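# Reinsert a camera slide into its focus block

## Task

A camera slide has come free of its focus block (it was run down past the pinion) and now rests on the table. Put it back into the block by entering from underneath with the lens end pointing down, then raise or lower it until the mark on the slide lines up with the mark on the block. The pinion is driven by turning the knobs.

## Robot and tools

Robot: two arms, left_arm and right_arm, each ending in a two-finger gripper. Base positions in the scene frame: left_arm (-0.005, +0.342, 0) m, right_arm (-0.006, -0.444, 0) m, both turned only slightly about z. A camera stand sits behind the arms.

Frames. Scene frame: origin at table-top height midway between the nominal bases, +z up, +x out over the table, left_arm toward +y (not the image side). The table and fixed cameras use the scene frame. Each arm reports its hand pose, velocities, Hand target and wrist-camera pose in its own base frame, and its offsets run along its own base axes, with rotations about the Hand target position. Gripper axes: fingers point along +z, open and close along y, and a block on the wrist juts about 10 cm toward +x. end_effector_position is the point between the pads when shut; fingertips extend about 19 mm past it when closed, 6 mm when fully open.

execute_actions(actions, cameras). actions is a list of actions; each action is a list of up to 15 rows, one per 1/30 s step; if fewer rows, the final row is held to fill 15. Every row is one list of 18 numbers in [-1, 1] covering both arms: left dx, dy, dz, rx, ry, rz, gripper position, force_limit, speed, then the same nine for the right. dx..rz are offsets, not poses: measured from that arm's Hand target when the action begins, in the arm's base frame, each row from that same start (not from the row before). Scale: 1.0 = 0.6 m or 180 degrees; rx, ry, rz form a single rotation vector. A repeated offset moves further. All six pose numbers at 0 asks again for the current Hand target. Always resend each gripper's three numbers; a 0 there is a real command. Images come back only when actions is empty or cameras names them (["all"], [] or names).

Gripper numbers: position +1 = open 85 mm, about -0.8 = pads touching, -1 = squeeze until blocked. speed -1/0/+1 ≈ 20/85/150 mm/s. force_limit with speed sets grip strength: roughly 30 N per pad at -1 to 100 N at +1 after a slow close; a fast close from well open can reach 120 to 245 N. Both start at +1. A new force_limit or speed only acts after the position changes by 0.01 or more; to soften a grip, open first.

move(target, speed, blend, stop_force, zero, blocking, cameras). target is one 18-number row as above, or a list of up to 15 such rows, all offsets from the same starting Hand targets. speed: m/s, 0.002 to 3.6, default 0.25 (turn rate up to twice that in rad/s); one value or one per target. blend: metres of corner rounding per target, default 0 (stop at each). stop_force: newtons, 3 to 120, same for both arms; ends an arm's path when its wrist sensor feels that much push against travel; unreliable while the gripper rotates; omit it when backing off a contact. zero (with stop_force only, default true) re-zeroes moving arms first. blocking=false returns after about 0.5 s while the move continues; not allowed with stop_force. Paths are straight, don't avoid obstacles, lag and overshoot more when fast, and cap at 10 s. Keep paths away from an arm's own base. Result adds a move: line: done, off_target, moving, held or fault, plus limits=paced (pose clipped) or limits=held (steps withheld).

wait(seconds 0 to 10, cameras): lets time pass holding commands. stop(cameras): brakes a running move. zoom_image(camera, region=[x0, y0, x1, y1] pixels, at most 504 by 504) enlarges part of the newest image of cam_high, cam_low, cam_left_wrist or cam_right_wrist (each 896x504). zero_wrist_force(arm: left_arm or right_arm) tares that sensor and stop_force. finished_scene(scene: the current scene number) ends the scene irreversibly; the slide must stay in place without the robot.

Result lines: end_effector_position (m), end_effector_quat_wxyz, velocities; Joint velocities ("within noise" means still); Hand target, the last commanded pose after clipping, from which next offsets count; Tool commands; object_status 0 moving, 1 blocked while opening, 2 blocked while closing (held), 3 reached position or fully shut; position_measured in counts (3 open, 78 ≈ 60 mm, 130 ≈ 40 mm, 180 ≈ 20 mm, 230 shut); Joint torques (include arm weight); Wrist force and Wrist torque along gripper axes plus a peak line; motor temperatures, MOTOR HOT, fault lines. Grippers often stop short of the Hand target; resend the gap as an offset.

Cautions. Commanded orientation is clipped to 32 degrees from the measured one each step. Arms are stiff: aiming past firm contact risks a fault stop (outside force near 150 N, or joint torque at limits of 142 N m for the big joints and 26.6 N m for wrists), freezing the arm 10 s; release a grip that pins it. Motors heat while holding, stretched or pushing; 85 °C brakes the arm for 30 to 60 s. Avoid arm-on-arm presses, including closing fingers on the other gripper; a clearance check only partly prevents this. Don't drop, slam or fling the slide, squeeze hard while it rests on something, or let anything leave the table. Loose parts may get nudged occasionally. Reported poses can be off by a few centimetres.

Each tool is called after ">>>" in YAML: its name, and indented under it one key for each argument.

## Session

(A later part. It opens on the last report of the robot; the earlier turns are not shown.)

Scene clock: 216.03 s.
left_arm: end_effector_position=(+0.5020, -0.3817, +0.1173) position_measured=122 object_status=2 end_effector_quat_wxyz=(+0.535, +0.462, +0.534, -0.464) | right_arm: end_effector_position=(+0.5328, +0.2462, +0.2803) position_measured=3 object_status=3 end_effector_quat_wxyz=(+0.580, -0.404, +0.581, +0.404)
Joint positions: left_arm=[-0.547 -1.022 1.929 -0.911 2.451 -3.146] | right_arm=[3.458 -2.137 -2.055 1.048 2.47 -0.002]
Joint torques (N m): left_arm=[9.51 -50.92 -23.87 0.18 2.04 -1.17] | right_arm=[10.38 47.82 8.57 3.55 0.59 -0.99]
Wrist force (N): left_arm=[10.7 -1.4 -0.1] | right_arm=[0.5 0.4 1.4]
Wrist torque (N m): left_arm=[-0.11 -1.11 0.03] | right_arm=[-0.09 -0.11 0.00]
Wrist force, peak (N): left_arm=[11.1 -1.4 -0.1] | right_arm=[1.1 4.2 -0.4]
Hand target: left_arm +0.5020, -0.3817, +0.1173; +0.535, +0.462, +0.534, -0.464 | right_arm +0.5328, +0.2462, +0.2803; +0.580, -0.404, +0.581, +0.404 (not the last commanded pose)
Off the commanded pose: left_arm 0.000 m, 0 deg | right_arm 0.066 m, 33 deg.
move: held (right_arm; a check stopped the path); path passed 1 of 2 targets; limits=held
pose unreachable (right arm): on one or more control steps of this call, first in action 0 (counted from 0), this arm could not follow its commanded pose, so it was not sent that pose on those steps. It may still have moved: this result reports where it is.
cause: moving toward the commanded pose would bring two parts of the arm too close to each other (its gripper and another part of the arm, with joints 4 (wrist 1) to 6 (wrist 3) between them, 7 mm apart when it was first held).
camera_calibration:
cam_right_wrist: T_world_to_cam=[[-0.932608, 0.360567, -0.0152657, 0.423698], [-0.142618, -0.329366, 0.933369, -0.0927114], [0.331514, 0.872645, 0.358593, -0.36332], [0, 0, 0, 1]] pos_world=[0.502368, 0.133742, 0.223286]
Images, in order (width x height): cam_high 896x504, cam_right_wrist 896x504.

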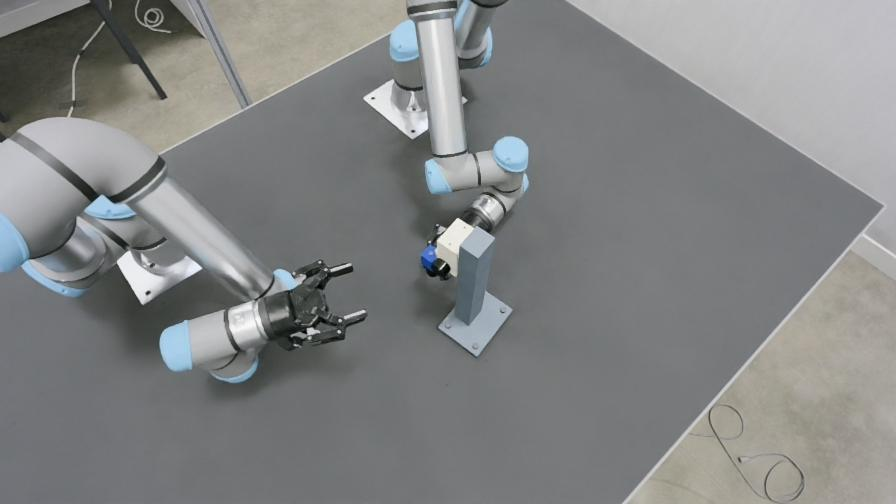

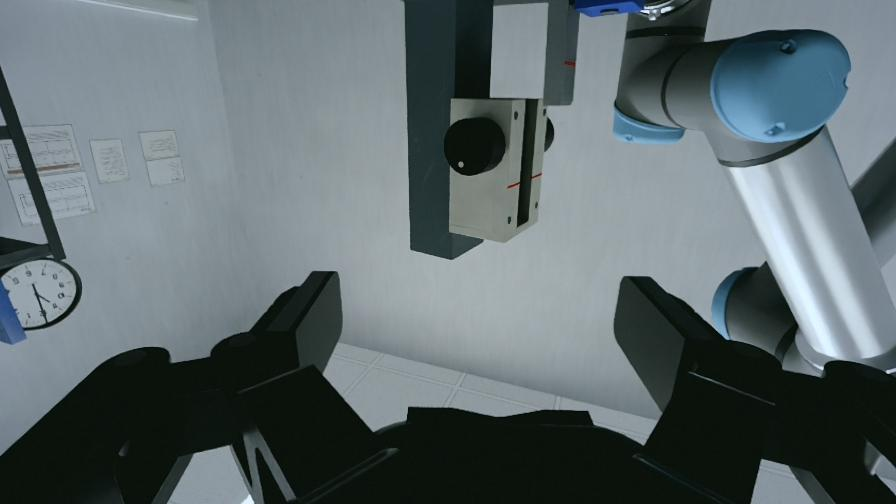

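>>> zoom_image:
  camera: "cam_right_wrist"
  region: [440, 0, 620, 120]

>>> zoom_image:
  camera: "cam_high"
  region: [410, 210, 490, 290]

Scaled by 2.800.

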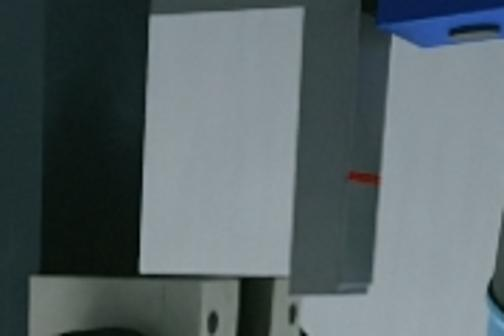

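Scaled by 6.300.

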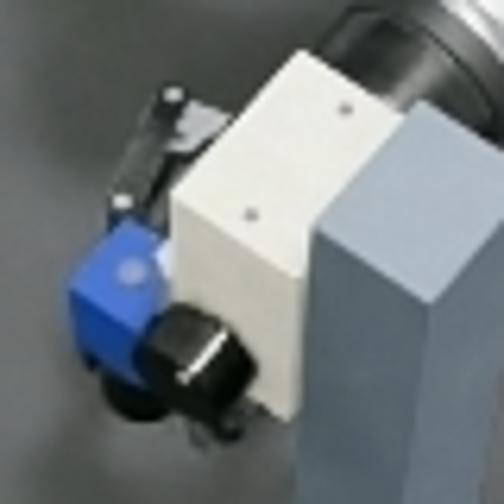

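>>> move:
  target:
    - [0,0,-0.012,0,0,0,-1,0.5,-1,0,0,0,0,0,0,1,1,1]
    - [0.0395,0.0058,-0.012,0,0,0,-1,0.5,-1,0,0,0,0,0,0,1,1,1]
  speed: 0.03
  stop_force: 8
  cameras: ["cam_right_wrist"]

>>> zoom_image:
  camera: "cam_right_wrist"
  region: [460, 0, 600, 200]

Scene clock: 234.17 s.
left_arm: end_effector_position=(+0.5257, -0.3782, +0.1101) position_measured=122 object_status=2 end_effector_quat_wxyz=(+0.535, +0.462, +0.534, -0.464) | right_arm: end_effector_position=(+0.5328, +0.2462, +0.2803) position_measured=3 object_status=3 end_effector_quat_wxyz=(+0.580, -0.404, +0.581, +0.404)
Joint positions: left_arm=[-0.516 -0.973 1.863 -0.894 2.482 -3.147] | right_arm=[3.458 -2.137 -2.055 1.048 2.47 -0.002]
Joint torques (N m): left_arm=[-14.12 -52.89 -2.53 -3.96 -2.45 1.63] | right_arm=[11.45 48.06 15.76 3.55 1.67 1.14]
Wrist force (N): left_arm=[10.8 -1.5 -0.1] | right_arm=[0.5 0.1 1.4]
Wrist torque (N m): left_arm=[-0.12 -1.13 0.04] | right_arm=[-0.14 -0.11 -0.01]
Wrist force, peak (N): left_arm=[12.0 -2.1 -0.4] | right_arm=[0.9 0.2 1.7]
Hand target: left_arm +0.5257, -0.3782, +0.1101; +0.535, +0.462, +0.534, -0.464 | right_arm +0.5328, +0.2462, +0.2803; +0.580, -0.404, +0.581, +0.404
Off the commanded pose: left_arm 0.000 m, 0 deg | right_arm 0.000 m, 0 deg.
move: done
camera_calibration:
cam_right_wrist: T_world_to_cam=[[-0.932687, 0.360362, -0.0153121, 0.423684], [-0.142615, -0.329457, 0.933338, -0.0928014], [0.331295, 0.872695, 0.358673, -0.363237], [0, 0, 0, 1]] pos_world=[0.502268, 0.133742, 0.223386]
Images, in order (width x height): cam_right_wrist 896x504.

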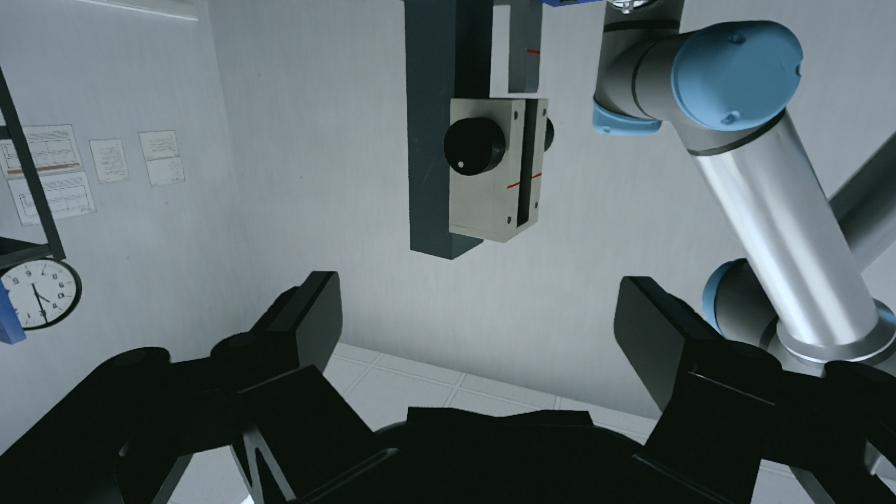

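Scaled by 2.520.

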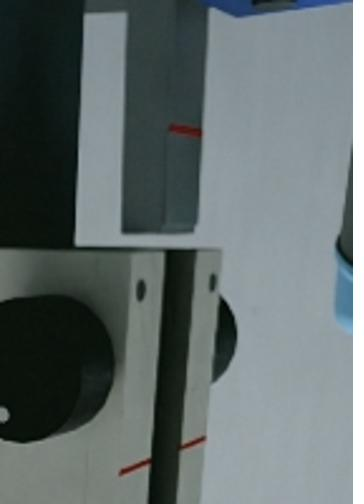

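>>> move:
  target: [0,0,0.025,0,0,0,-1,0.5,-1,0,0,0,0,0,0,1,1,1]
  speed: 0.015
  stop_force: 8
  cameras: ["cam_right_wrist"]

>>> zoom_image:
  camera: "cam_right_wrist"
  region: [460, 0, 600, 200]

Scene clock: 240.00 s.
left_arm: end_effector_position=(+0.5257, -0.3782, +0.1137) position_measured=122 object_status=2 end_effector_quat_wxyz=(+0.535, +0.462, +0.534, -0.464) | right_arm: end_effector_position=(+0.5328, +0.2462, +0.2803) position_measured=3 object_status=3 end_effector_quat_wxyz=(+0.580, -0.404, +0.581, +0.404)
Joint positions: left_arm=[-0.516 -0.98 1.862 -0.886 2.482 -3.147] | right_arm=[3.458 -2.137 -2.055 1.048 2.47 -0.002]
Joint torques (N m): left_arm=[-5.26 -33.84 -5.27 -0.54 -2.42 0.74] | right_arm=[10.88 47.59 16.33 3.58 1.47 1.22]
Wrist force (N): left_arm=[17.2 -3.5 -0.6] | right_arm=[0.6 0.2 1.4]
Wrist torque (N m): left_arm=[-0.13 -1.32 0.15] | right_arm=[-0.10 -0.13 0.00]
Wrist force, peak (N): left_arm=[34.6 -7.0 -1.3] | right_arm=[1.0 0.1 1.7]
Hand target: left_arm +0.5257, -0.3782, +0.1137; +0.535, +0.462, +0.534, -0.464 (not the last commanded pose) | right_arm +0.5328, +0.2462, +0.2803; +0.580, -0.404, +0.581, +0.404
Off the commanded pose: left_arm 0.011 m, 0 deg | right_arm 0.000 m, 0 deg.
move: contact (left_arm)
camera_calibration:
cam_right_wrist: T_world_to_cam=[[-0.932687, 0.360362, -0.0153121, 0.423684], [-0.142615, -0.329457, 0.933338, -0.0928014], [0.331295, 0.872695, 0.358673, -0.363237], [0, 0, 0, 1]] pos_world=[0.502268, 0.133742, 0.223386]
Images, in order (width x height): cam_right_wrist 896x504.

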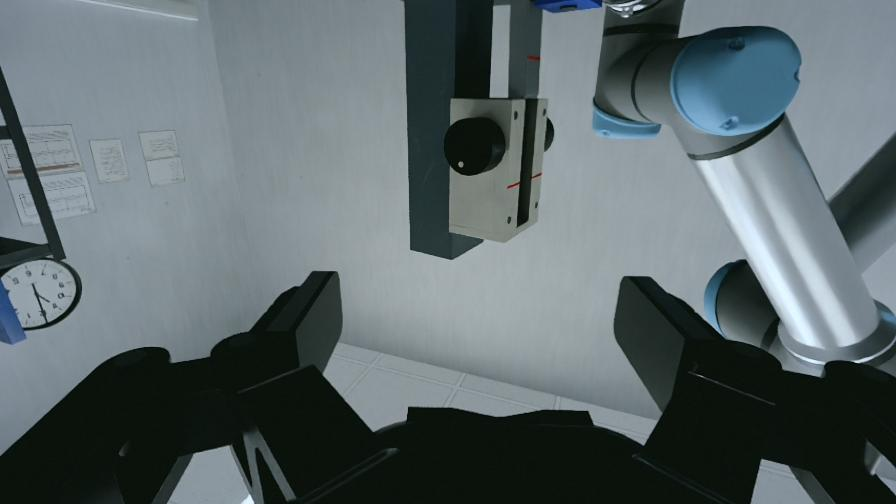

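Scaled by 2.520.

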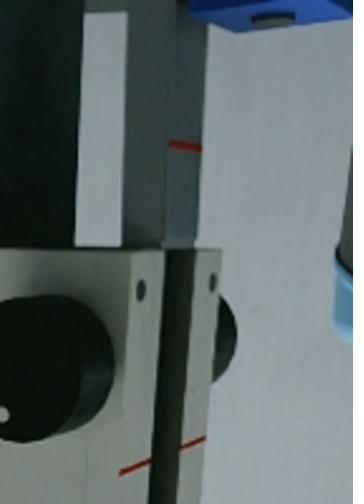

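>>> zoom_image:
  camera: "cam_right_wrist"
  region: [500, 70, 560, 125]

Scaled by 8.400.

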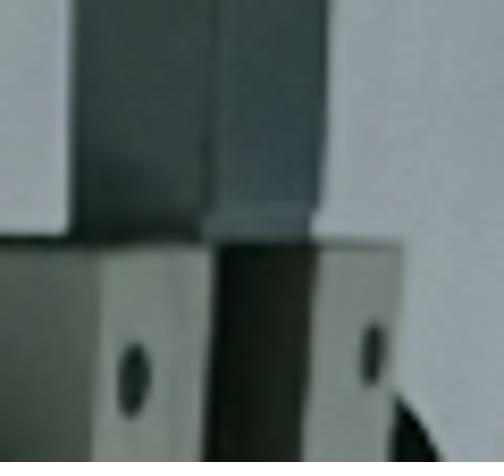

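>>> move:
  target:
    - [0,0,-0.004,0,0,0,-1,0.5,-1,0,0,0,0,0,0,1,1,1]
    - [-0.0051,-0.0008,-0.004,-0.0015,0.0099,0,-1,0.5,-1,0,0,0,0,0,0,1,1,1]
  speed: 0.03
  cameras: ["cam_right_wrist"]

>>> zoom_image:
  camera: "cam_right_wrist"
  region: [490, 0, 570, 120]

>>> zoom_image:
  camera: "cam_right_wrist"
  region: [490, 95, 570, 250]

Scene clock: 265.63 s.
left_arm: end_effector_position=(+0.5225, -0.3787, +0.1113) position_measured=122 object_status=2 end_effector_quat_wxyz=(+0.527, +0.453, +0.542, -0.472) | right_arm: end_effector_position=(+0.5328, +0.2462, +0.2803) position_measured=3 object_status=3 end_effector_quat_wxyz=(+0.580, -0.404, +0.581, +0.404)
Joint positions: left_arm=[-0.52 -0.98 1.872 -0.896 2.478 -3.179] | right_arm=[3.458 -2.137 -2.055 1.048 2.47 -0.002]
Joint torques (N m): left_arm=[-8.64 -46.29 -12.62 -3.44 -1.78 1.7] | right_arm=[10.58 47.53 16.25 3.41 1.51 1.37]
Wrist force (N): left_arm=[10.8 -1.2 -0.4] | right_arm=[0.5 0.1 1.4]
Wrist torque (N m): left_arm=[-0.08 -1.14 0.02] | right_arm=[-0.13 -0.12 -0.01]
Wrist force, peak (N): left_arm=[17.5 -3.3 -0.6] | right_arm=[0.8 0.2 1.7]
Hand target: left_arm +0.5226, -0.3787, +0.1113; +0.528, +0.453, +0.541, -0.472 | right_arm +0.5328, +0.2462, +0.2803; +0.580, -0.404, +0.581, +0.404
Off the commanded pose: left_arm 0.000 m, 0 deg | right_arm 0.000 m, 0 deg.
move: done
camera_calibration:
cam_right_wrist: T_world_to_cam=[[-0.932687, 0.360362, -0.0153121, 0.423684], [-0.142615, -0.329457, 0.933338, -0.0928014], [0.331295, 0.872695, 0.358673, -0.363237], [0, 0, 0, 1]] pos_world=[0.502268, 0.133742, 0.223386]
Images, in order (width x height): cam_right_wrist 896x504.

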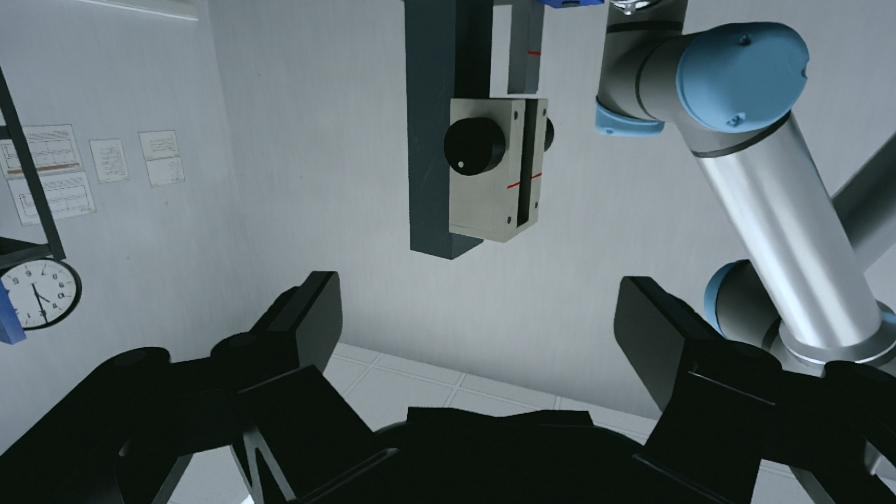

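Scaled by 4.200.

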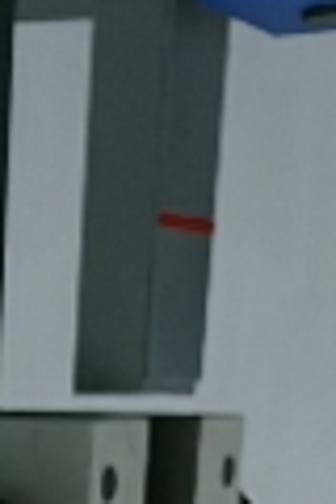

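Scaled by 3.252.

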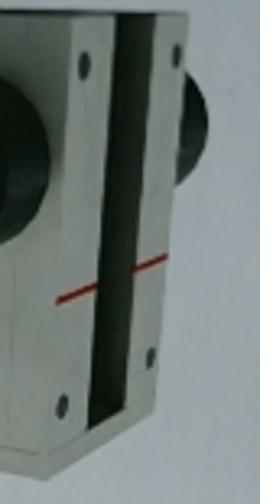

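>>> move:
  target:
    - [-0.001,-0.00015,0,0,0,0,-1,0.5,-1,0,0,0,0,0,0,1,1,1]
    - [-0.001,-0.00015,0.02,0,0,0,-1,0.5,-1,0,0,0,0,0,0,1,1,1]
  speed: 0.015
  stop_force: 5
  cameras: ["cam_right_wrist"]

>>> zoom_image:
  camera: "cam_right_wrist"
  region: [500, 70, 560, 125]

Scene clock: 272.73 s.
left_arm: end_effector_position=(+0.5219, -0.3787, +0.1142) position_measured=122 object_status=2 end_effector_quat_wxyz=(+0.527, +0.453, +0.542, -0.472) | right_arm: end_effector_position=(+0.5328, +0.2462, +0.2803) position_measured=3 object_status=3 end_effector_quat_wxyz=(+0.580, -0.404, +0.581, +0.404)
Joint positions: left_arm=[-0.52 -0.987 1.873 -0.89 2.478 -3.178] | right_arm=[3.458 -2.137 -2.055 1.048 2.47 -0.002]
Joint torques (N m): left_arm=[11.44 -30.17 -2.94 0.31 -2.6 1.69] | right_arm=[9.83 47.04 15.34 3.38 1.53 1.29]
Wrist force (N): left_arm=[10.8 -1.4 -0.4] | right_arm=[0.7 -0.1 1.4]
Wrist torque (N m): left_arm=[-0.12 -1.15 -0.02] | right_arm=[-0.16 -0.15 -0.01]
Wrist force, peak (N): left_arm=[29.7 -4.9 -1.5] | right_arm=[1.0 0.2 1.7]
Hand target: left_arm +0.5219, -0.3786, +0.1142; +0.527, +0.453, +0.542, -0.472 (not the last commanded pose) | right_arm +0.5328, +0.2462, +0.2803; +0.580, -0.404, +0.581, +0.404
Off the commanded pose: left_arm 0.009 m, 0 deg | right_arm 0.000 m, 0 deg.
move: contact (left_arm); path passed 1 of 2 targets
camera_calibration:
cam_right_wrist: T_world_to_cam=[[-0.932687, 0.360362, -0.0153121, 0.423684], [-0.142615, -0.329457, 0.933338, -0.0928014], [0.331295, 0.872695, 0.358673, -0.363237], [0, 0, 0, 1]] pos_world=[0.502268, 0.133742, 0.223386]
Images, in order (width x height): cam_right_wrist 896x504.

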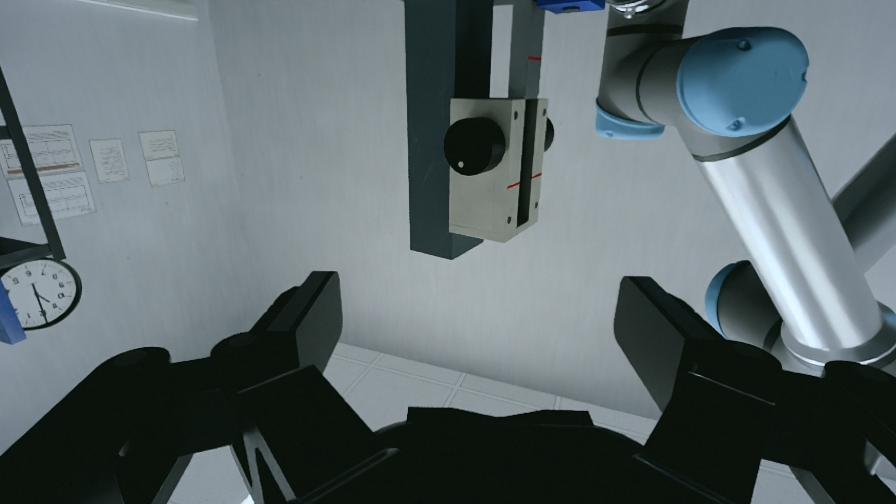

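Scaled by 8.400.

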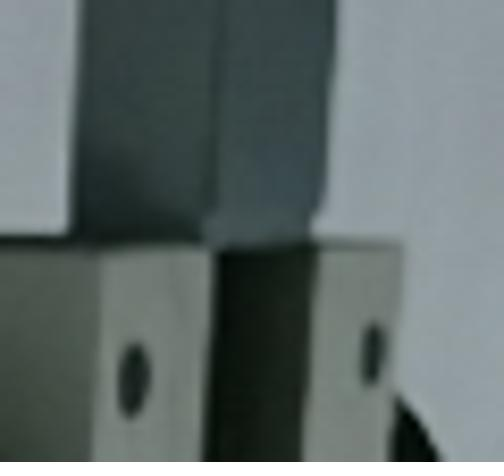

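>>> move:
  target:
    - [0,0,-0.0015,0,0,0,-1,0.5,-1,0,0,0,0,0,0,1,1,1]
    - [-0.0001,0.0008,-0.0015,0,0,-0.011,-1,0.5,-1,0,0,0,0,0,0,1,1,1]
  speed: 0.03
  cameras: ["cam_right_wrist"]

>>> zoom_image:
  camera: "cam_right_wrist"
  region: [500, 70, 560, 125]

>>> move:
  target: [0,0,0,0,0,0,-1,0.5,-1,-0.2,0.07,-0.01,0,0,-0.25,1,1,1]
  cameras: ["cam_right_wrist"]

>>> zoom_image:
  camera: "cam_right_wrist"
  region: [440, 0, 600, 200]

Scene clock: 287.10 s.
left_arm: end_effector_position=(+0.5220, -0.3781, +0.1133) position_measured=122 object_status=2 end_effector_quat_wxyz=(+0.519, +0.462, +0.534, -0.481) | right_arm: end_effector_position=(+0.5328, +0.2462, +0.2803) position_measured=3 object_status=3 end_effector_quat_wxyz=(+0.580, -0.404, +0.581, +0.404)
Joint positions: left_arm=[-0.508 -0.972 1.848 -0.88 2.524 -3.179] | right_arm=[3.458 -2.137 -2.055 1.048 2.47 -0.002]
Joint torques (N m): left_arm=[-4.56 -48.95 -3.49 -2.04 -2.22 -1.46] | right_arm=[9.48 46.32 16.41 3.13 1.37 1.13]
Wrist force (N): left_arm=[10.5 -1.4 -0.3] | right_arm=[0.7 -0.2 1.1]
Wrist torque (N m): left_arm=[-0.12 -1.09 0.01] | right_arm=[-0.18 -0.14 0.00]
Wrist force, peak (N): left_arm=[11.2 -1.6 -0.1] | right_arm=[0.9 0.0 1.7]
Hand target: left_arm +0.5219, -0.3781, +0.1133; +0.519, +0.462, +0.534, -0.481 | right_arm +0.5328, +0.2462, +0.2803; +0.580, -0.404, +0.581, +0.404
Off the commanded pose: left_arm 0.000 m, 0 deg | right_arm 0.000 m, 0 deg.
move: done
camera_calibration:
cam_right_wrist: T_world_to_cam=[[-0.932687, 0.360362, -0.0153121, 0.423684], [-0.142615, -0.329457, 0.933338, -0.0928014], [0.331295, 0.872695, 0.358673, -0.363237], [0, 0, 0, 1]] pos_world=[0.502268, 0.133742, 0.223386]
Images, in order (width x height): cam_right_wrist 896x504.

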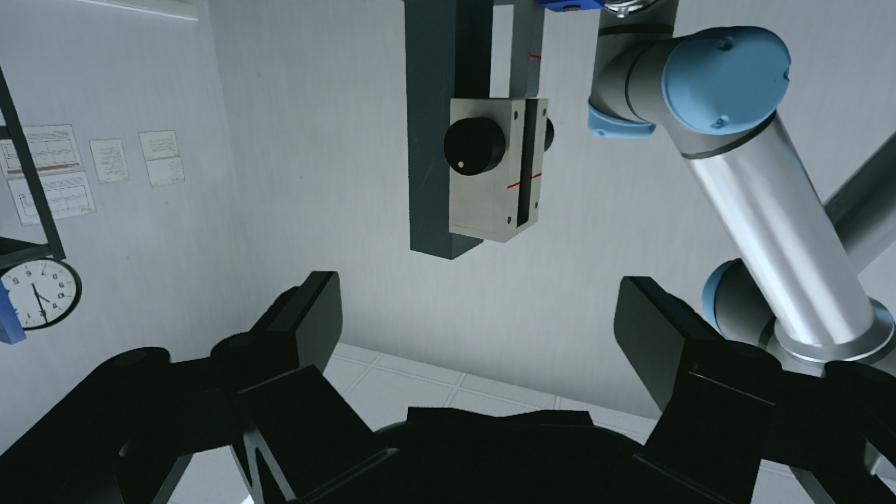

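Scaled by 8.400.

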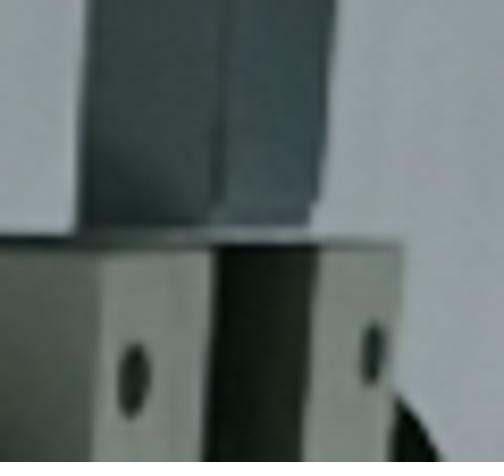

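Scene clock: 289.20 s.
left_arm: end_effector_position=(+0.5219, -0.3781, +0.1133) position_measured=122 object_status=2 end_effector_quat_wxyz=(+0.519, +0.462, +0.534, -0.481) | right_arm: end_effector_position=(+0.4128, +0.2882, +0.2743) position_measured=3 object_status=3 end_effector_quat_wxyz=(+0.690, -0.151, +0.691, +0.151) end_effector_velocity=(+0.000, +0.000, +0.000) end_effector_angular_velocity=(+0.001, +0.000, -0.004)
Joint positions: left_arm=[-0.509 -0.972 1.848 -0.88 2.524 -3.179] | right_arm=[4.482 -1.926 -2.61 1.391 0.662 0.002]
Joint velocities: left_arm=[within noise] | right_arm=[0.003 0 0.001 0 -0.006 0]
Joint torques (N m): left_arm=[-13.75 -53.15 -2.78 -3.97 -2.65 1.41] | right_arm=[11.69 27.6 -1.31 1.28 -1.62 -0.47]
Wrist force (N): left_arm=[10.9 -1.2 0.0] | right_arm=[0.7 0.3 1.4]
Wrist torque (N m): left_arm=[-0.08 -1.15 0.00] | right_arm=[-0.07 -0.15 -0.15]
Wrist force, peak (N): left_arm=[10.9 -1.6 -0.3] | right_arm=[0.9 -1.6 1.5]
Hand target: left_arm +0.5219, -0.3781, +0.1133; +0.519, +0.462, +0.534, -0.481 | right_arm +0.4128, +0.2882, +0.2743; +0.690, -0.151, +0.691, +0.151
Off the commanded pose: left_arm 0.000 m, 0 deg | right_arm 0.000 m, 0 deg.
move: done
camera_calibration:
cam_right_wrist: T_world_to_cam=[[-0.404618, 0.914357, -0.0153175, -0.0810972], [-0.33374, -0.132049, 0.933371, -0.0684552], [0.851412, 0.382771, 0.358587, -0.431511], [0, 0, 0, 1]] pos_world=[0.311734, 0.230282, 0.217386]
Images, in order (width x height): cam_right_wrist 896x504.

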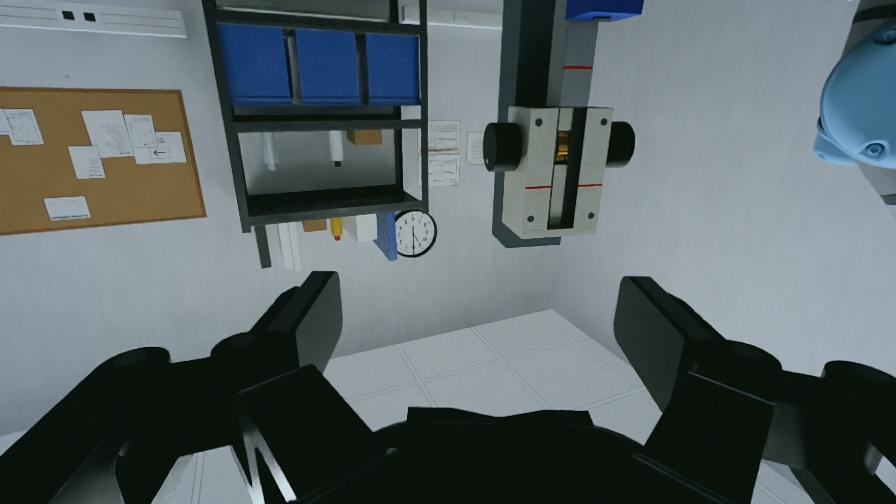

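Scaled by 2.520.

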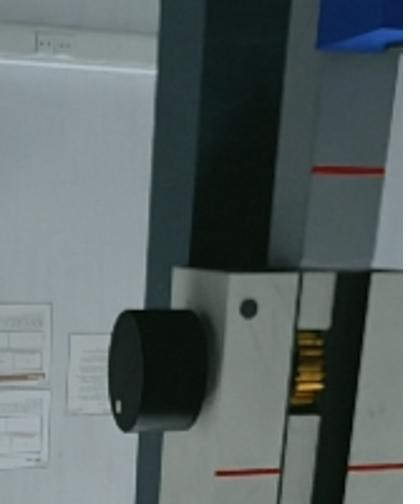

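>>> zoom_image:
  camera: "cam_right_wrist"
  region: [540, 60, 620, 140]

Scaled by 6.300.

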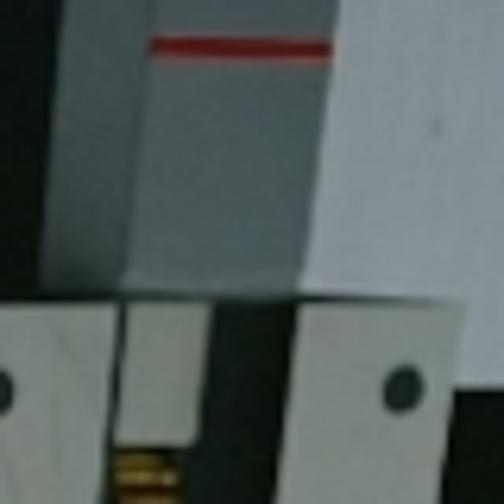

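>>> move:
  target:
    - [0.00043,-0.00066,0,0,0,0,-1,0.5,-1,0,0,0,0,0,0,1,1,1]
    - [0.00043,-0.00066,0.02,0,0,0,-1,0.5,-1,0,0,0,0,0,0,1,1,1]
  speed: 0.012
  stop_force: 6
  cameras: ["cam_right_wrist"]

>>> zoom_image:
  camera: "cam_right_wrist"
  region: [540, 60, 620, 140]

Scene clock: 299.20 s.
left_arm: end_effector_position=(+0.5221, -0.3785, +0.1142) position_measured=122 object_status=2 end_effector_quat_wxyz=(+0.519, +0.462, +0.534, -0.481) | right_arm: end_effector_position=(+0.4128, +0.2882, +0.2743) position_measured=3 object_status=3 end_effector_quat_wxyz=(+0.690, -0.151, +0.691, +0.151)
Joint positions: left_arm=[-0.509 -0.973 1.847 -0.878 2.523 -3.179] | right_arm=[4.482 -1.925 -2.61 1.391 0.661 0.002]
Joint torques (N m): left_arm=[-5.3 -30.78 -2.93 0.52 -2.09 1.11] | right_arm=[7.1 32.91 -2.66 3.42 1.32 -1.32]
Wrist force (N): left_arm=[10.7 -1.3 -0.4] | right_arm=[0.3 0.4 1.3]
Wrist torque (N m): left_arm=[-0.11 -1.12 0.01] | right_arm=[-0.06 -0.09 -0.15]
Wrist force, peak (N): left_arm=[25.8 -2.6 0.8] | right_arm=[1.0 0.3 1.9]
Hand target: left_arm +0.5221, -0.3785, +0.1142; +0.519, +0.462, +0.534, -0.481 (not the last commanded pose) | right_arm +0.4128, +0.2882, +0.2743; +0.690, -0.151, +0.691, +0.151
Off the commanded pose: left_arm 0.011 m, 0 deg | right_arm 0.000 m, 0 deg.
move: contact (left_arm); path passed 1 of 2 targets
camera_calibration:
cam_right_wrist: T_world_to_cam=[[-0.404616, 0.914358, -0.0153183, -0.0810977], [-0.33382, -0.132084, 0.933337, -0.0684149], [0.851381, 0.382757, 0.358674, -0.431517], [0, 0, 0, 1]] pos_world=[0.311734, 0.230282, 0.217386]
Images, in order (width x height): cam_right_wrist 896x504.

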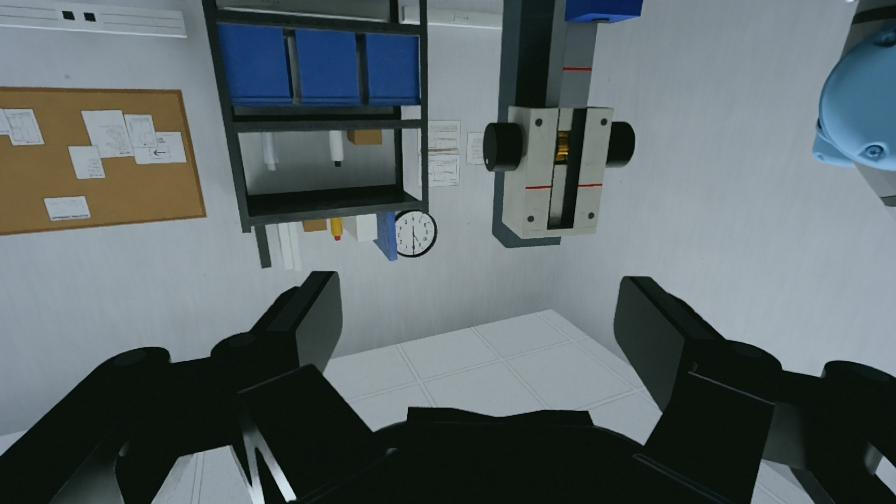

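Scaled by 6.300.

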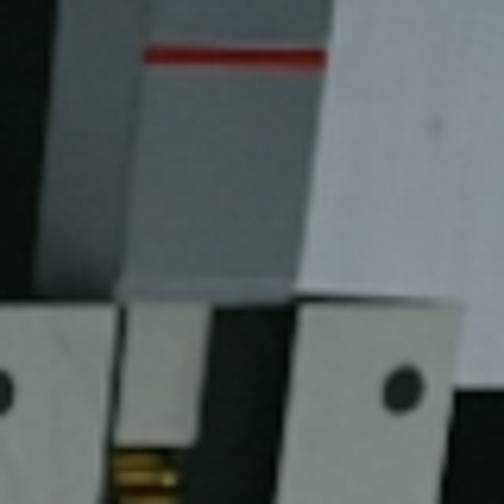

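>>> move:
  target:
    - [0,0,-0.001,0,0,0,-1,0.5,-1,0,0,0,0,0,0,1,1,1]
    - [0.0008,0.0001,-0.001,0,0,0,-1,0.5,-1,0,0,0,0,0,0,1,1,1]
    - [0.0008,0.0001,0.008,0,0,0,-1,0.5,-1,0,0,0,0,0,0,1,1,1]
  speed: 0.012
  stop_force: 6

>>> move:
  target:
    - [0,0,-0.001,0,0,0,-1,0.5,-1,0,0,0,0,0,0,1,1,1]
    - [0.0008,0.0001,-0.001,0,0,0,-1,0.5,-1,0,0,0,0,0,0,1,1,1]
    - [0.0008,0.0001,0.008,0,0,0,-1,0.5,-1,0,0,0,0,0,0,1,1,1]
  speed: 0.012
  stop_force: 6

>>> move:
  target:
    - [0,0,-0.001,0,0,0,-1,0.5,-1,0,0,0,0,0,0,1,1,1]
    - [0.0008,0.0001,-0.001,0,0,0,-1,0.5,-1,0,0,0,0,0,0,1,1,1]
    - [0.0008,0.0001,0.008,0,0,0,-1,0.5,-1,0,0,0,0,0,0,1,1,1]
  speed: 0.012
  stop_force: 6
  cameras: ["cam_right_wrist"]

>>> zoom_image:
  camera: "cam_right_wrist"
  region: [540, 60, 620, 140]

Scene clock: 307.53 s.
left_arm: end_effector_position=(+0.5225, -0.3784, +0.1143) position_measured=122 object_status=2 end_effector_quat_wxyz=(+0.519, +0.462, +0.534, -0.481) | right_arm: end_effector_position=(+0.4128, +0.2882, +0.2743) position_measured=3 object_status=3 end_effector_quat_wxyz=(+0.690, -0.151, +0.691, +0.151)
Joint positions: left_arm=[-0.508 -0.973 1.845 -0.876 2.524 -3.179] | right_arm=[4.482 -1.925 -2.61 1.391 0.661 0.002]
Joint torques (N m): left_arm=[11.79 -30.43 -2.9 0.36 -2.66 0.7] | right_arm=[-7.11 32.45 -1.75 3.58 1.34 -1.3]
Wrist force (N): left_arm=[10.5 -1.3 -0.3] | right_arm=[0.5 0.0 1.5]
Wrist torque (N m): left_arm=[-0.09 -1.08 0.00] | right_arm=[-0.12 -0.13 -0.15]
Wrist force, peak (N): left_arm=[28.4 -3.5 1.1] | right_arm=[1.1 0.4 1.8]
Hand target: left_arm +0.5225, -0.3784, +0.1143; +0.519, +0.462, +0.534, -0.481 (not the last commanded pose) | right_arm +0.4128, +0.2882, +0.2743; +0.690, -0.151, +0.691, +0.151
Off the commanded pose: left_arm 0.005 m, 0 deg | right_arm 0.000 m, 0 deg.
move: contact (left_arm); path passed 2 of 3 targets

Scene clock: 309.07 s.
left_arm: end_effector_position=(+0.5230, -0.3783, +0.1145) position_measured=122 object_status=2 end_effector_quat_wxyz=(+0.519, +0.462, +0.534, -0.481) | right_arm: end_effector_position=(+0.4128, +0.2882, +0.2743) position_measured=3 object_status=3 end_effector_quat_wxyz=(+0.690, -0.151, +0.691, +0.151)
Joint positions: left_arm=[-0.508 -0.973 1.844 -0.875 2.524 -3.179] | right_arm=[4.482 -1.925 -2.61 1.391 0.661 0.002]
Joint torques (N m): left_arm=[11.98 -30.01 -2.69 0.38 -2.59 0.37] | right_arm=[-8.56 32.01 -2.25 3.37 1.42 -1.27]
Wrist force (N): left_arm=[10.7 -1.3 -0.5] | right_arm=[0.4 0.2 1.5]
Wrist torque (N m): left_arm=[-0.11 -1.12 0.01] | right_arm=[-0.08 -0.11 -0.14]
Wrist force, peak (N): left_arm=[28.9 -3.3 1.4] | right_arm=[0.6 0.6 1.9]
Hand target: left_arm +0.5230, -0.3783, +0.1145; +0.519, +0.462, +0.534, -0.481 (not the last commanded pose) | right_arm +0.4128, +0.2882, +0.2743; +0.690, -0.151, +0.691, +0.151
Off the commanded pose: left_arm 0.005 m, 0 deg | right_arm 0.000 m, 0 deg.
move: contact (left_arm); path passed 2 of 3 targets

Scene clock: 310.03 s.
left_arm: end_effector_position=(+0.5236, -0.3782, +0.1147) position_measured=122 object_status=2 end_effector_quat_wxyz=(+0.519, +0.462, +0.534, -0.481) | right_arm: end_effector_position=(+0.4128, +0.2882, +0.2743) position_measured=3 object_status=3 end_effector_quat_wxyz=(+0.690, -0.151, +0.691, +0.151)
Joint positions: left_arm=[-0.507 -0.972 1.842 -0.873 2.525 -3.179] | right_arm=[4.482 -1.925 -2.61 1.391 0.661 0.002]
Joint torques (N m): left_arm=[11.71 -33.95 -6.65 -0.4 -2.92 0.12] | right_arm=[-9.51 32.39 -1.97 3.42 1.32 -1.46]
Wrist force (N): left_arm=[16.9 -2.4 0.2] | right_arm=[0.3 0.4 1.6]
Wrist torque (N m): left_arm=[-0.14 -1.31 0.02] | right_arm=[-0.05 -0.10 -0.15]
Wrist force, peak (N): left_arm=[33.6 -4.8 1.7] | right_arm=[0.6 0.8 1.7]
Hand target: left_arm +0.5235, -0.3781, +0.1146; +0.519, +0.462, +0.534, -0.481 (not the last commanded pose) | right_arm +0.4128, +0.2882, +0.2743; +0.690, -0.151, +0.691, +0.151
Off the commanded pose: left_arm 0.005 m, 0 deg | right_arm 0.000 m, 0 deg.
move: contact (left_arm); path passed 2 of 3 targets
camera_calibration:
cam_right_wrist: T_world_to_cam=[[-0.404616, 0.914358, -0.0153183, -0.0810977], [-0.33382, -0.132084, 0.933337, -0.0684149], [0.851381, 0.382757, 0.358674, -0.431517], [0, 0, 0, 1]] pos_world=[0.311734, 0.230282, 0.217386]
Images, in order (width x height): cam_right_wrist 896x504.

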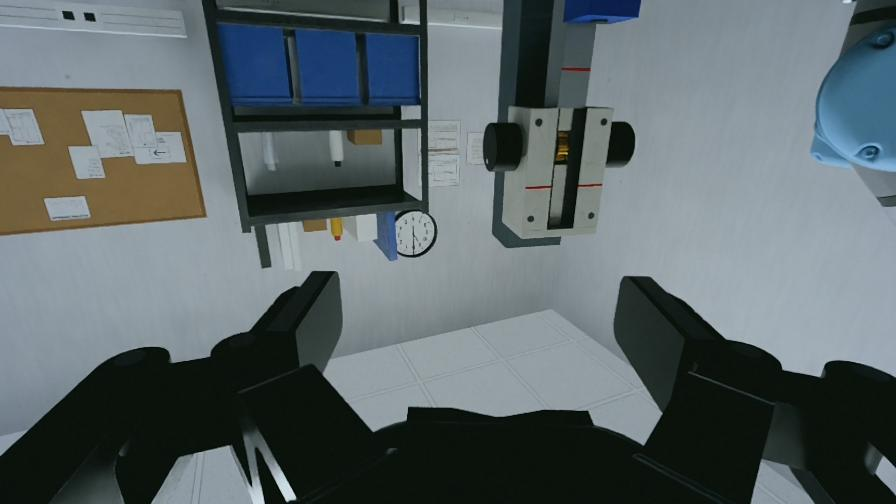

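Scaled by 6.300.

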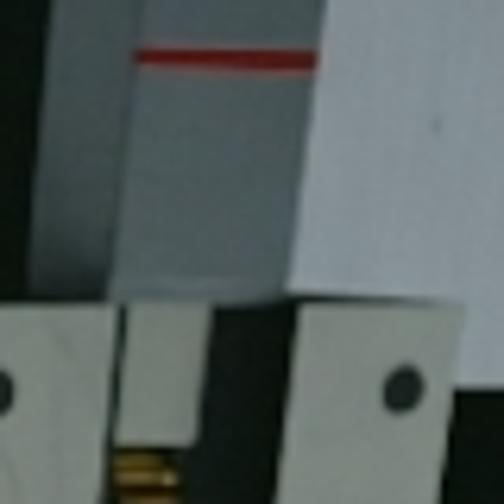

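>>> move:
  target:
    - [0,0,-0.0025,0,0,0,-1,0.5,-1,0,0,0,0,0,0,1,1,1]
    - [-0.0008,-0.0027,-0.0025,-0.005,-0.0007,0,-1,0.5,-1,0,0,0,0,0,0,1,1,1]
  speed: 0.03
  cameras: ["cam_right_wrist"]

>>> zoom_image:
  camera: "cam_right_wrist"
  region: [540, 30, 620, 110]

>>> zoom_image:
  camera: "cam_right_wrist"
  region: [490, 100, 620, 240]

>>> move:
  target: [0,0,0,0,0,0,-1,0.5,-1,0.2,-0.07,0.01,0,0,0.25,1,1,1]
  cameras: ["cam_right_wrist"]

>>> zoom_image:
  camera: "cam_right_wrist"
  region: [500, 40, 570, 120]

Scene clock: 322.90 s.
left_arm: end_effector_position=(+0.5230, -0.3797, +0.1129) position_measured=122 object_status=2 end_effector_quat_wxyz=(+0.523, +0.459, +0.530, -0.485) | right_arm: end_effector_position=(+0.4128, +0.2882, +0.2743) position_measured=3 object_status=3 end_effector_quat_wxyz=(+0.690, -0.151, +0.691, +0.151)
Joint positions: left_arm=[-0.511 -0.966 1.853 -0.917 2.521 -3.201] | right_arm=[4.482 -1.925 -2.61 1.391 0.661 0.002]
Joint torques (N m): left_arm=[-7.62 -41.64 -23.39 0.43 -0.71 2.2] | right_arm=[-8.55 31.83 -1.87 3.52 1.55 -1.31]
Wrist force (N): left_arm=[10.7 -1.3 -0.4] | right_arm=[0.8 0.6 1.7]
Wrist torque (N m): left_arm=[-0.11 -1.12 -0.02] | right_arm=[-0.04 -0.17 -0.15]
Wrist force, peak (N): left_arm=[17.2 -2.1 0.2] | right_arm=[0.6 0.8 2.0]
Hand target: left_arm +0.5231, -0.3798, +0.1131; +0.523, +0.459, +0.530, -0.485 | right_arm +0.4128, +0.2882, +0.2743; +0.690, -0.151, +0.691, +0.151
Off the commanded pose: left_arm 0.000 m, 0 deg | right_arm 0.000 m, 0 deg.
move: done
camera_calibration:
cam_right_wrist: T_world_to_cam=[[-0.404616, 0.914358, -0.0153183, -0.0810977], [-0.33382, -0.132084, 0.933337, -0.0684149], [0.851381, 0.382757, 0.358674, -0.431517], [0, 0, 0, 1]] pos_world=[0.311734, 0.230282, 0.217386]
Images, in order (width x height): cam_right_wrist 896x504.

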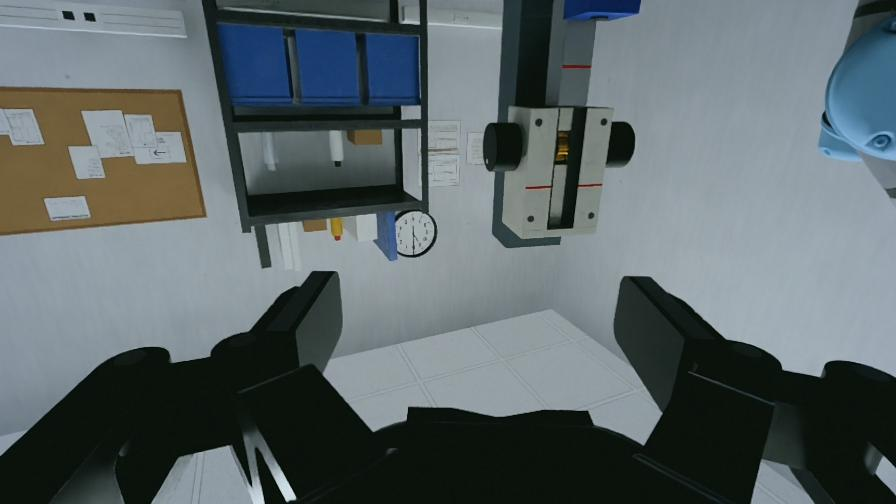

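Scaled by 6.300.

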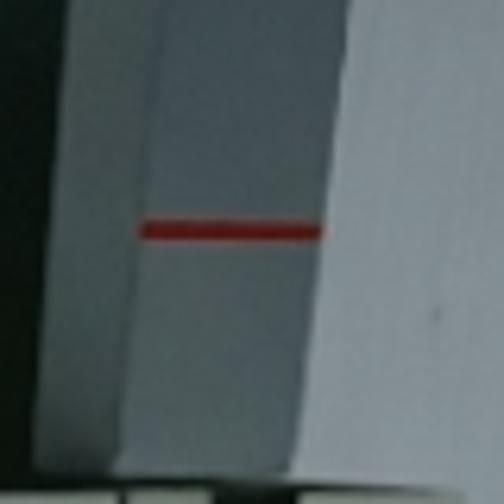

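Scaled by 3.600.

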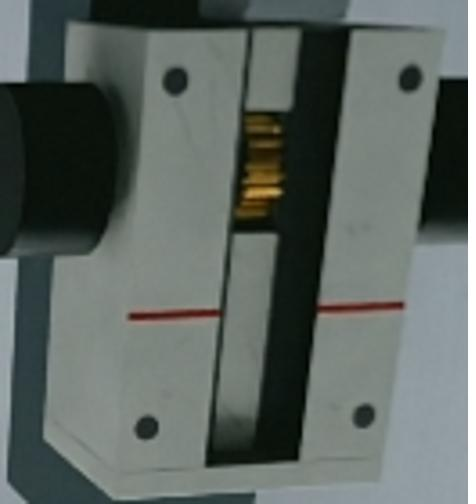

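Scene clock: 325.00 s.
left_arm: end_effector_position=(+0.5231, -0.3798, +0.1131) position_measured=122 object_status=2 end_effector_quat_wxyz=(+0.523, +0.459, +0.530, -0.485) | right_arm: end_effector_position=(+0.5327, +0.2462, +0.2803) position_measured=3 object_status=3 end_effector_quat_wxyz=(+0.580, -0.404, +0.581, +0.404) end_effector_velocity=(-0.001, +0.001, +0.001) end_effector_angular_velocity=(+0.001, -0.003, +0.005)
Joint positions: left_arm=[-0.511 -0.966 1.853 -0.917 2.521 -3.2] | right_arm=[3.459 -2.137 -2.055 1.048 2.47 -0.002]
Joint velocities: left_arm=[within noise] | right_arm=[0 0 0.001 0.001 0.005 0]
Joint torques (N m): left_arm=[10.87 -53.37 -27.55 0.37 1.37 2.09] | right_arm=[-0.97 40.92 19.14 1.24 1.95 -1.1]
Wrist force (N): left_arm=[10.6 -1.4 -0.4] | right_arm=[0.7 0.3 1.5]
Wrist torque (N m): left_arm=[-0.12 -1.10 -0.04] | right_arm=[-0.08 -0.14 -0.01]
Wrist force, peak (N): left_arm=[10.9 -1.3 -0.6] | right_arm=[1.2 -1.5 1.1]
Hand target: left_arm +0.5231, -0.3798, +0.1131; +0.523, +0.459, +0.530, -0.485 | right_arm +0.5328, +0.2462, +0.2803; +0.580, -0.404, +0.581, +0.404
Off the commanded pose: left_arm 0.000 m, 0 deg | right_arm 0.000 m, 0 deg.
move: done
camera_calibration:
cam_right_wrist: T_world_to_cam=[[-0.932643, 0.360472, -0.0153652, 0.423659], [-0.142665, -0.32933, 0.933375, -0.0928018], [0.331396, 0.872698, 0.358574, -0.363266], [0, 0, 0, 1]] pos_world=[0.502268, 0.133742, 0.223386]
Images, in order (width x height): cam_right_wrist 896x504.

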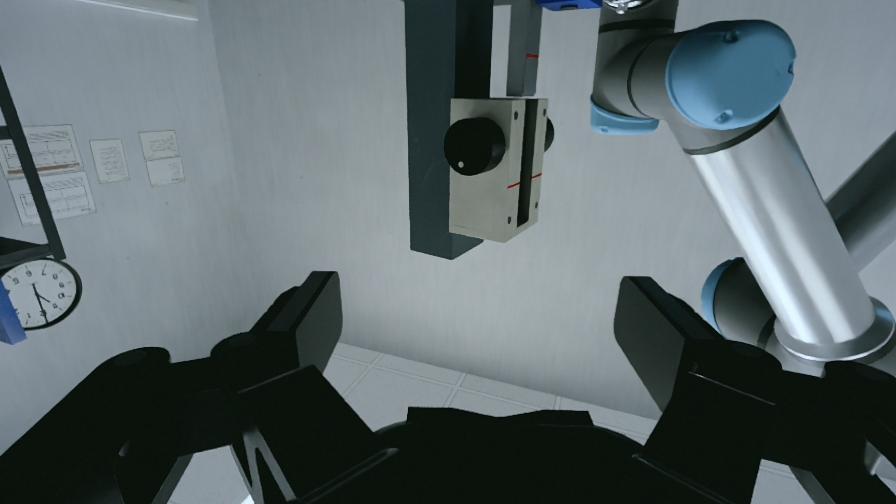

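Scaled by 6.300.

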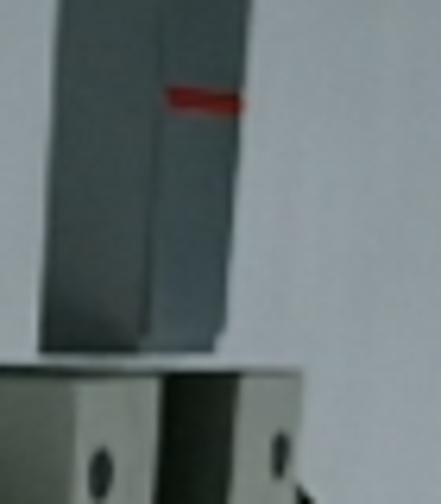

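>>> move:
  target:
    - [-0.00306,-0.00096,0,0,0,0,-1,0.5,-1,0,0,0,0,0,0,1,1,1]
    - [-0.00306,-0.00096,0.02,0,0,0,-1,0.5,-1,0,0,0,0,0,0,1,1,1]
  speed: 0.012
  stop_force: 6
  cameras: ["cam_right_wrist"]

>>> zoom_image:
  camera: "cam_right_wrist"
  region: [500, 40, 570, 120]

Scene clock: 333.07 s.
left_arm: end_effector_position=(+0.5211, -0.3803, +0.1147) position_measured=122 object_status=2 end_effector_quat_wxyz=(+0.523, +0.459, +0.530, -0.485) | right_arm: end_effector_position=(+0.5328, +0.2462, +0.2803) position_measured=3 object_status=3 end_effector_quat_wxyz=(+0.580, -0.404, +0.581, +0.404)
Joint positions: left_arm=[-0.513 -0.972 1.858 -0.916 2.518 -3.2] | right_arm=[3.458 -2.137 -2.055 1.048 2.47 -0.002]
Joint torques (N m): left_arm=[-8.78 -33.12 -3.77 -0.42 -0.98 1.33] | right_arm=[-6.67 31.6 18.81 -0.07 1.04 1.08]
Wrist force (N): left_arm=[15.3 -0.5 -0.4] | right_arm=[0.6 0.0 1.4]
Wrist torque (N m): left_arm=[-0.11 -1.29 -0.22] | right_arm=[-0.14 -0.13 -0.01]
Wrist force, peak (N): left_arm=[29.4 -3.3 -0.2] | right_arm=[1.0 0.2 1.7]
Hand target: left_arm +0.5211, -0.3803, +0.1147; +0.523, +0.459, +0.530, -0.485 (not the last commanded pose) | right_arm +0.5328, +0.2462, +0.2803; +0.580, -0.404, +0.581, +0.404
Off the commanded pose: left_arm 0.010 m, 0 deg | right_arm 0.000 m, 0 deg.
move: contact (left_arm); path passed 1 of 2 targets
camera_calibration:
cam_right_wrist: T_world_to_cam=[[-0.932687, 0.360362, -0.0153121, 0.423777], [-0.142615, -0.329457, 0.933338, -0.0927871], [0.331295, 0.872695, 0.358673, -0.36327], [0, 0, 0, 1]] pos_world=[0.502368, 0.133742, 0.223386]
Images, in order (width x height): cam_right_wrist 896x504.

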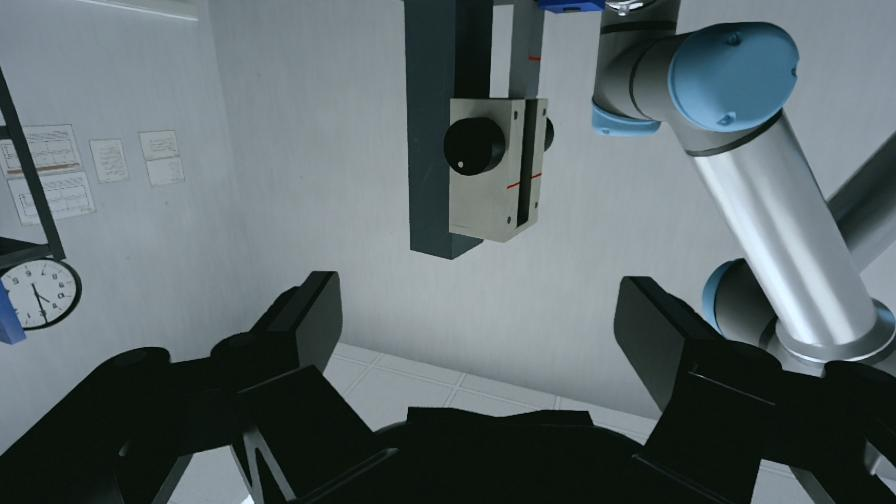

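Scaled by 6.300.

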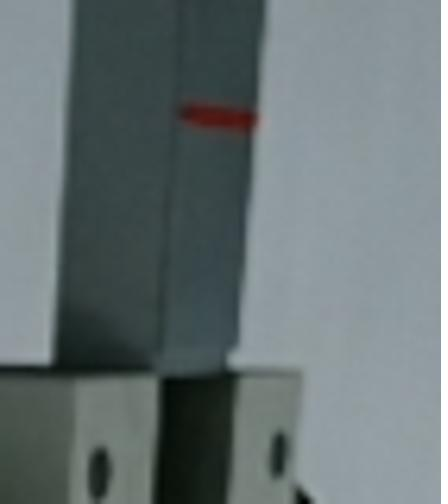

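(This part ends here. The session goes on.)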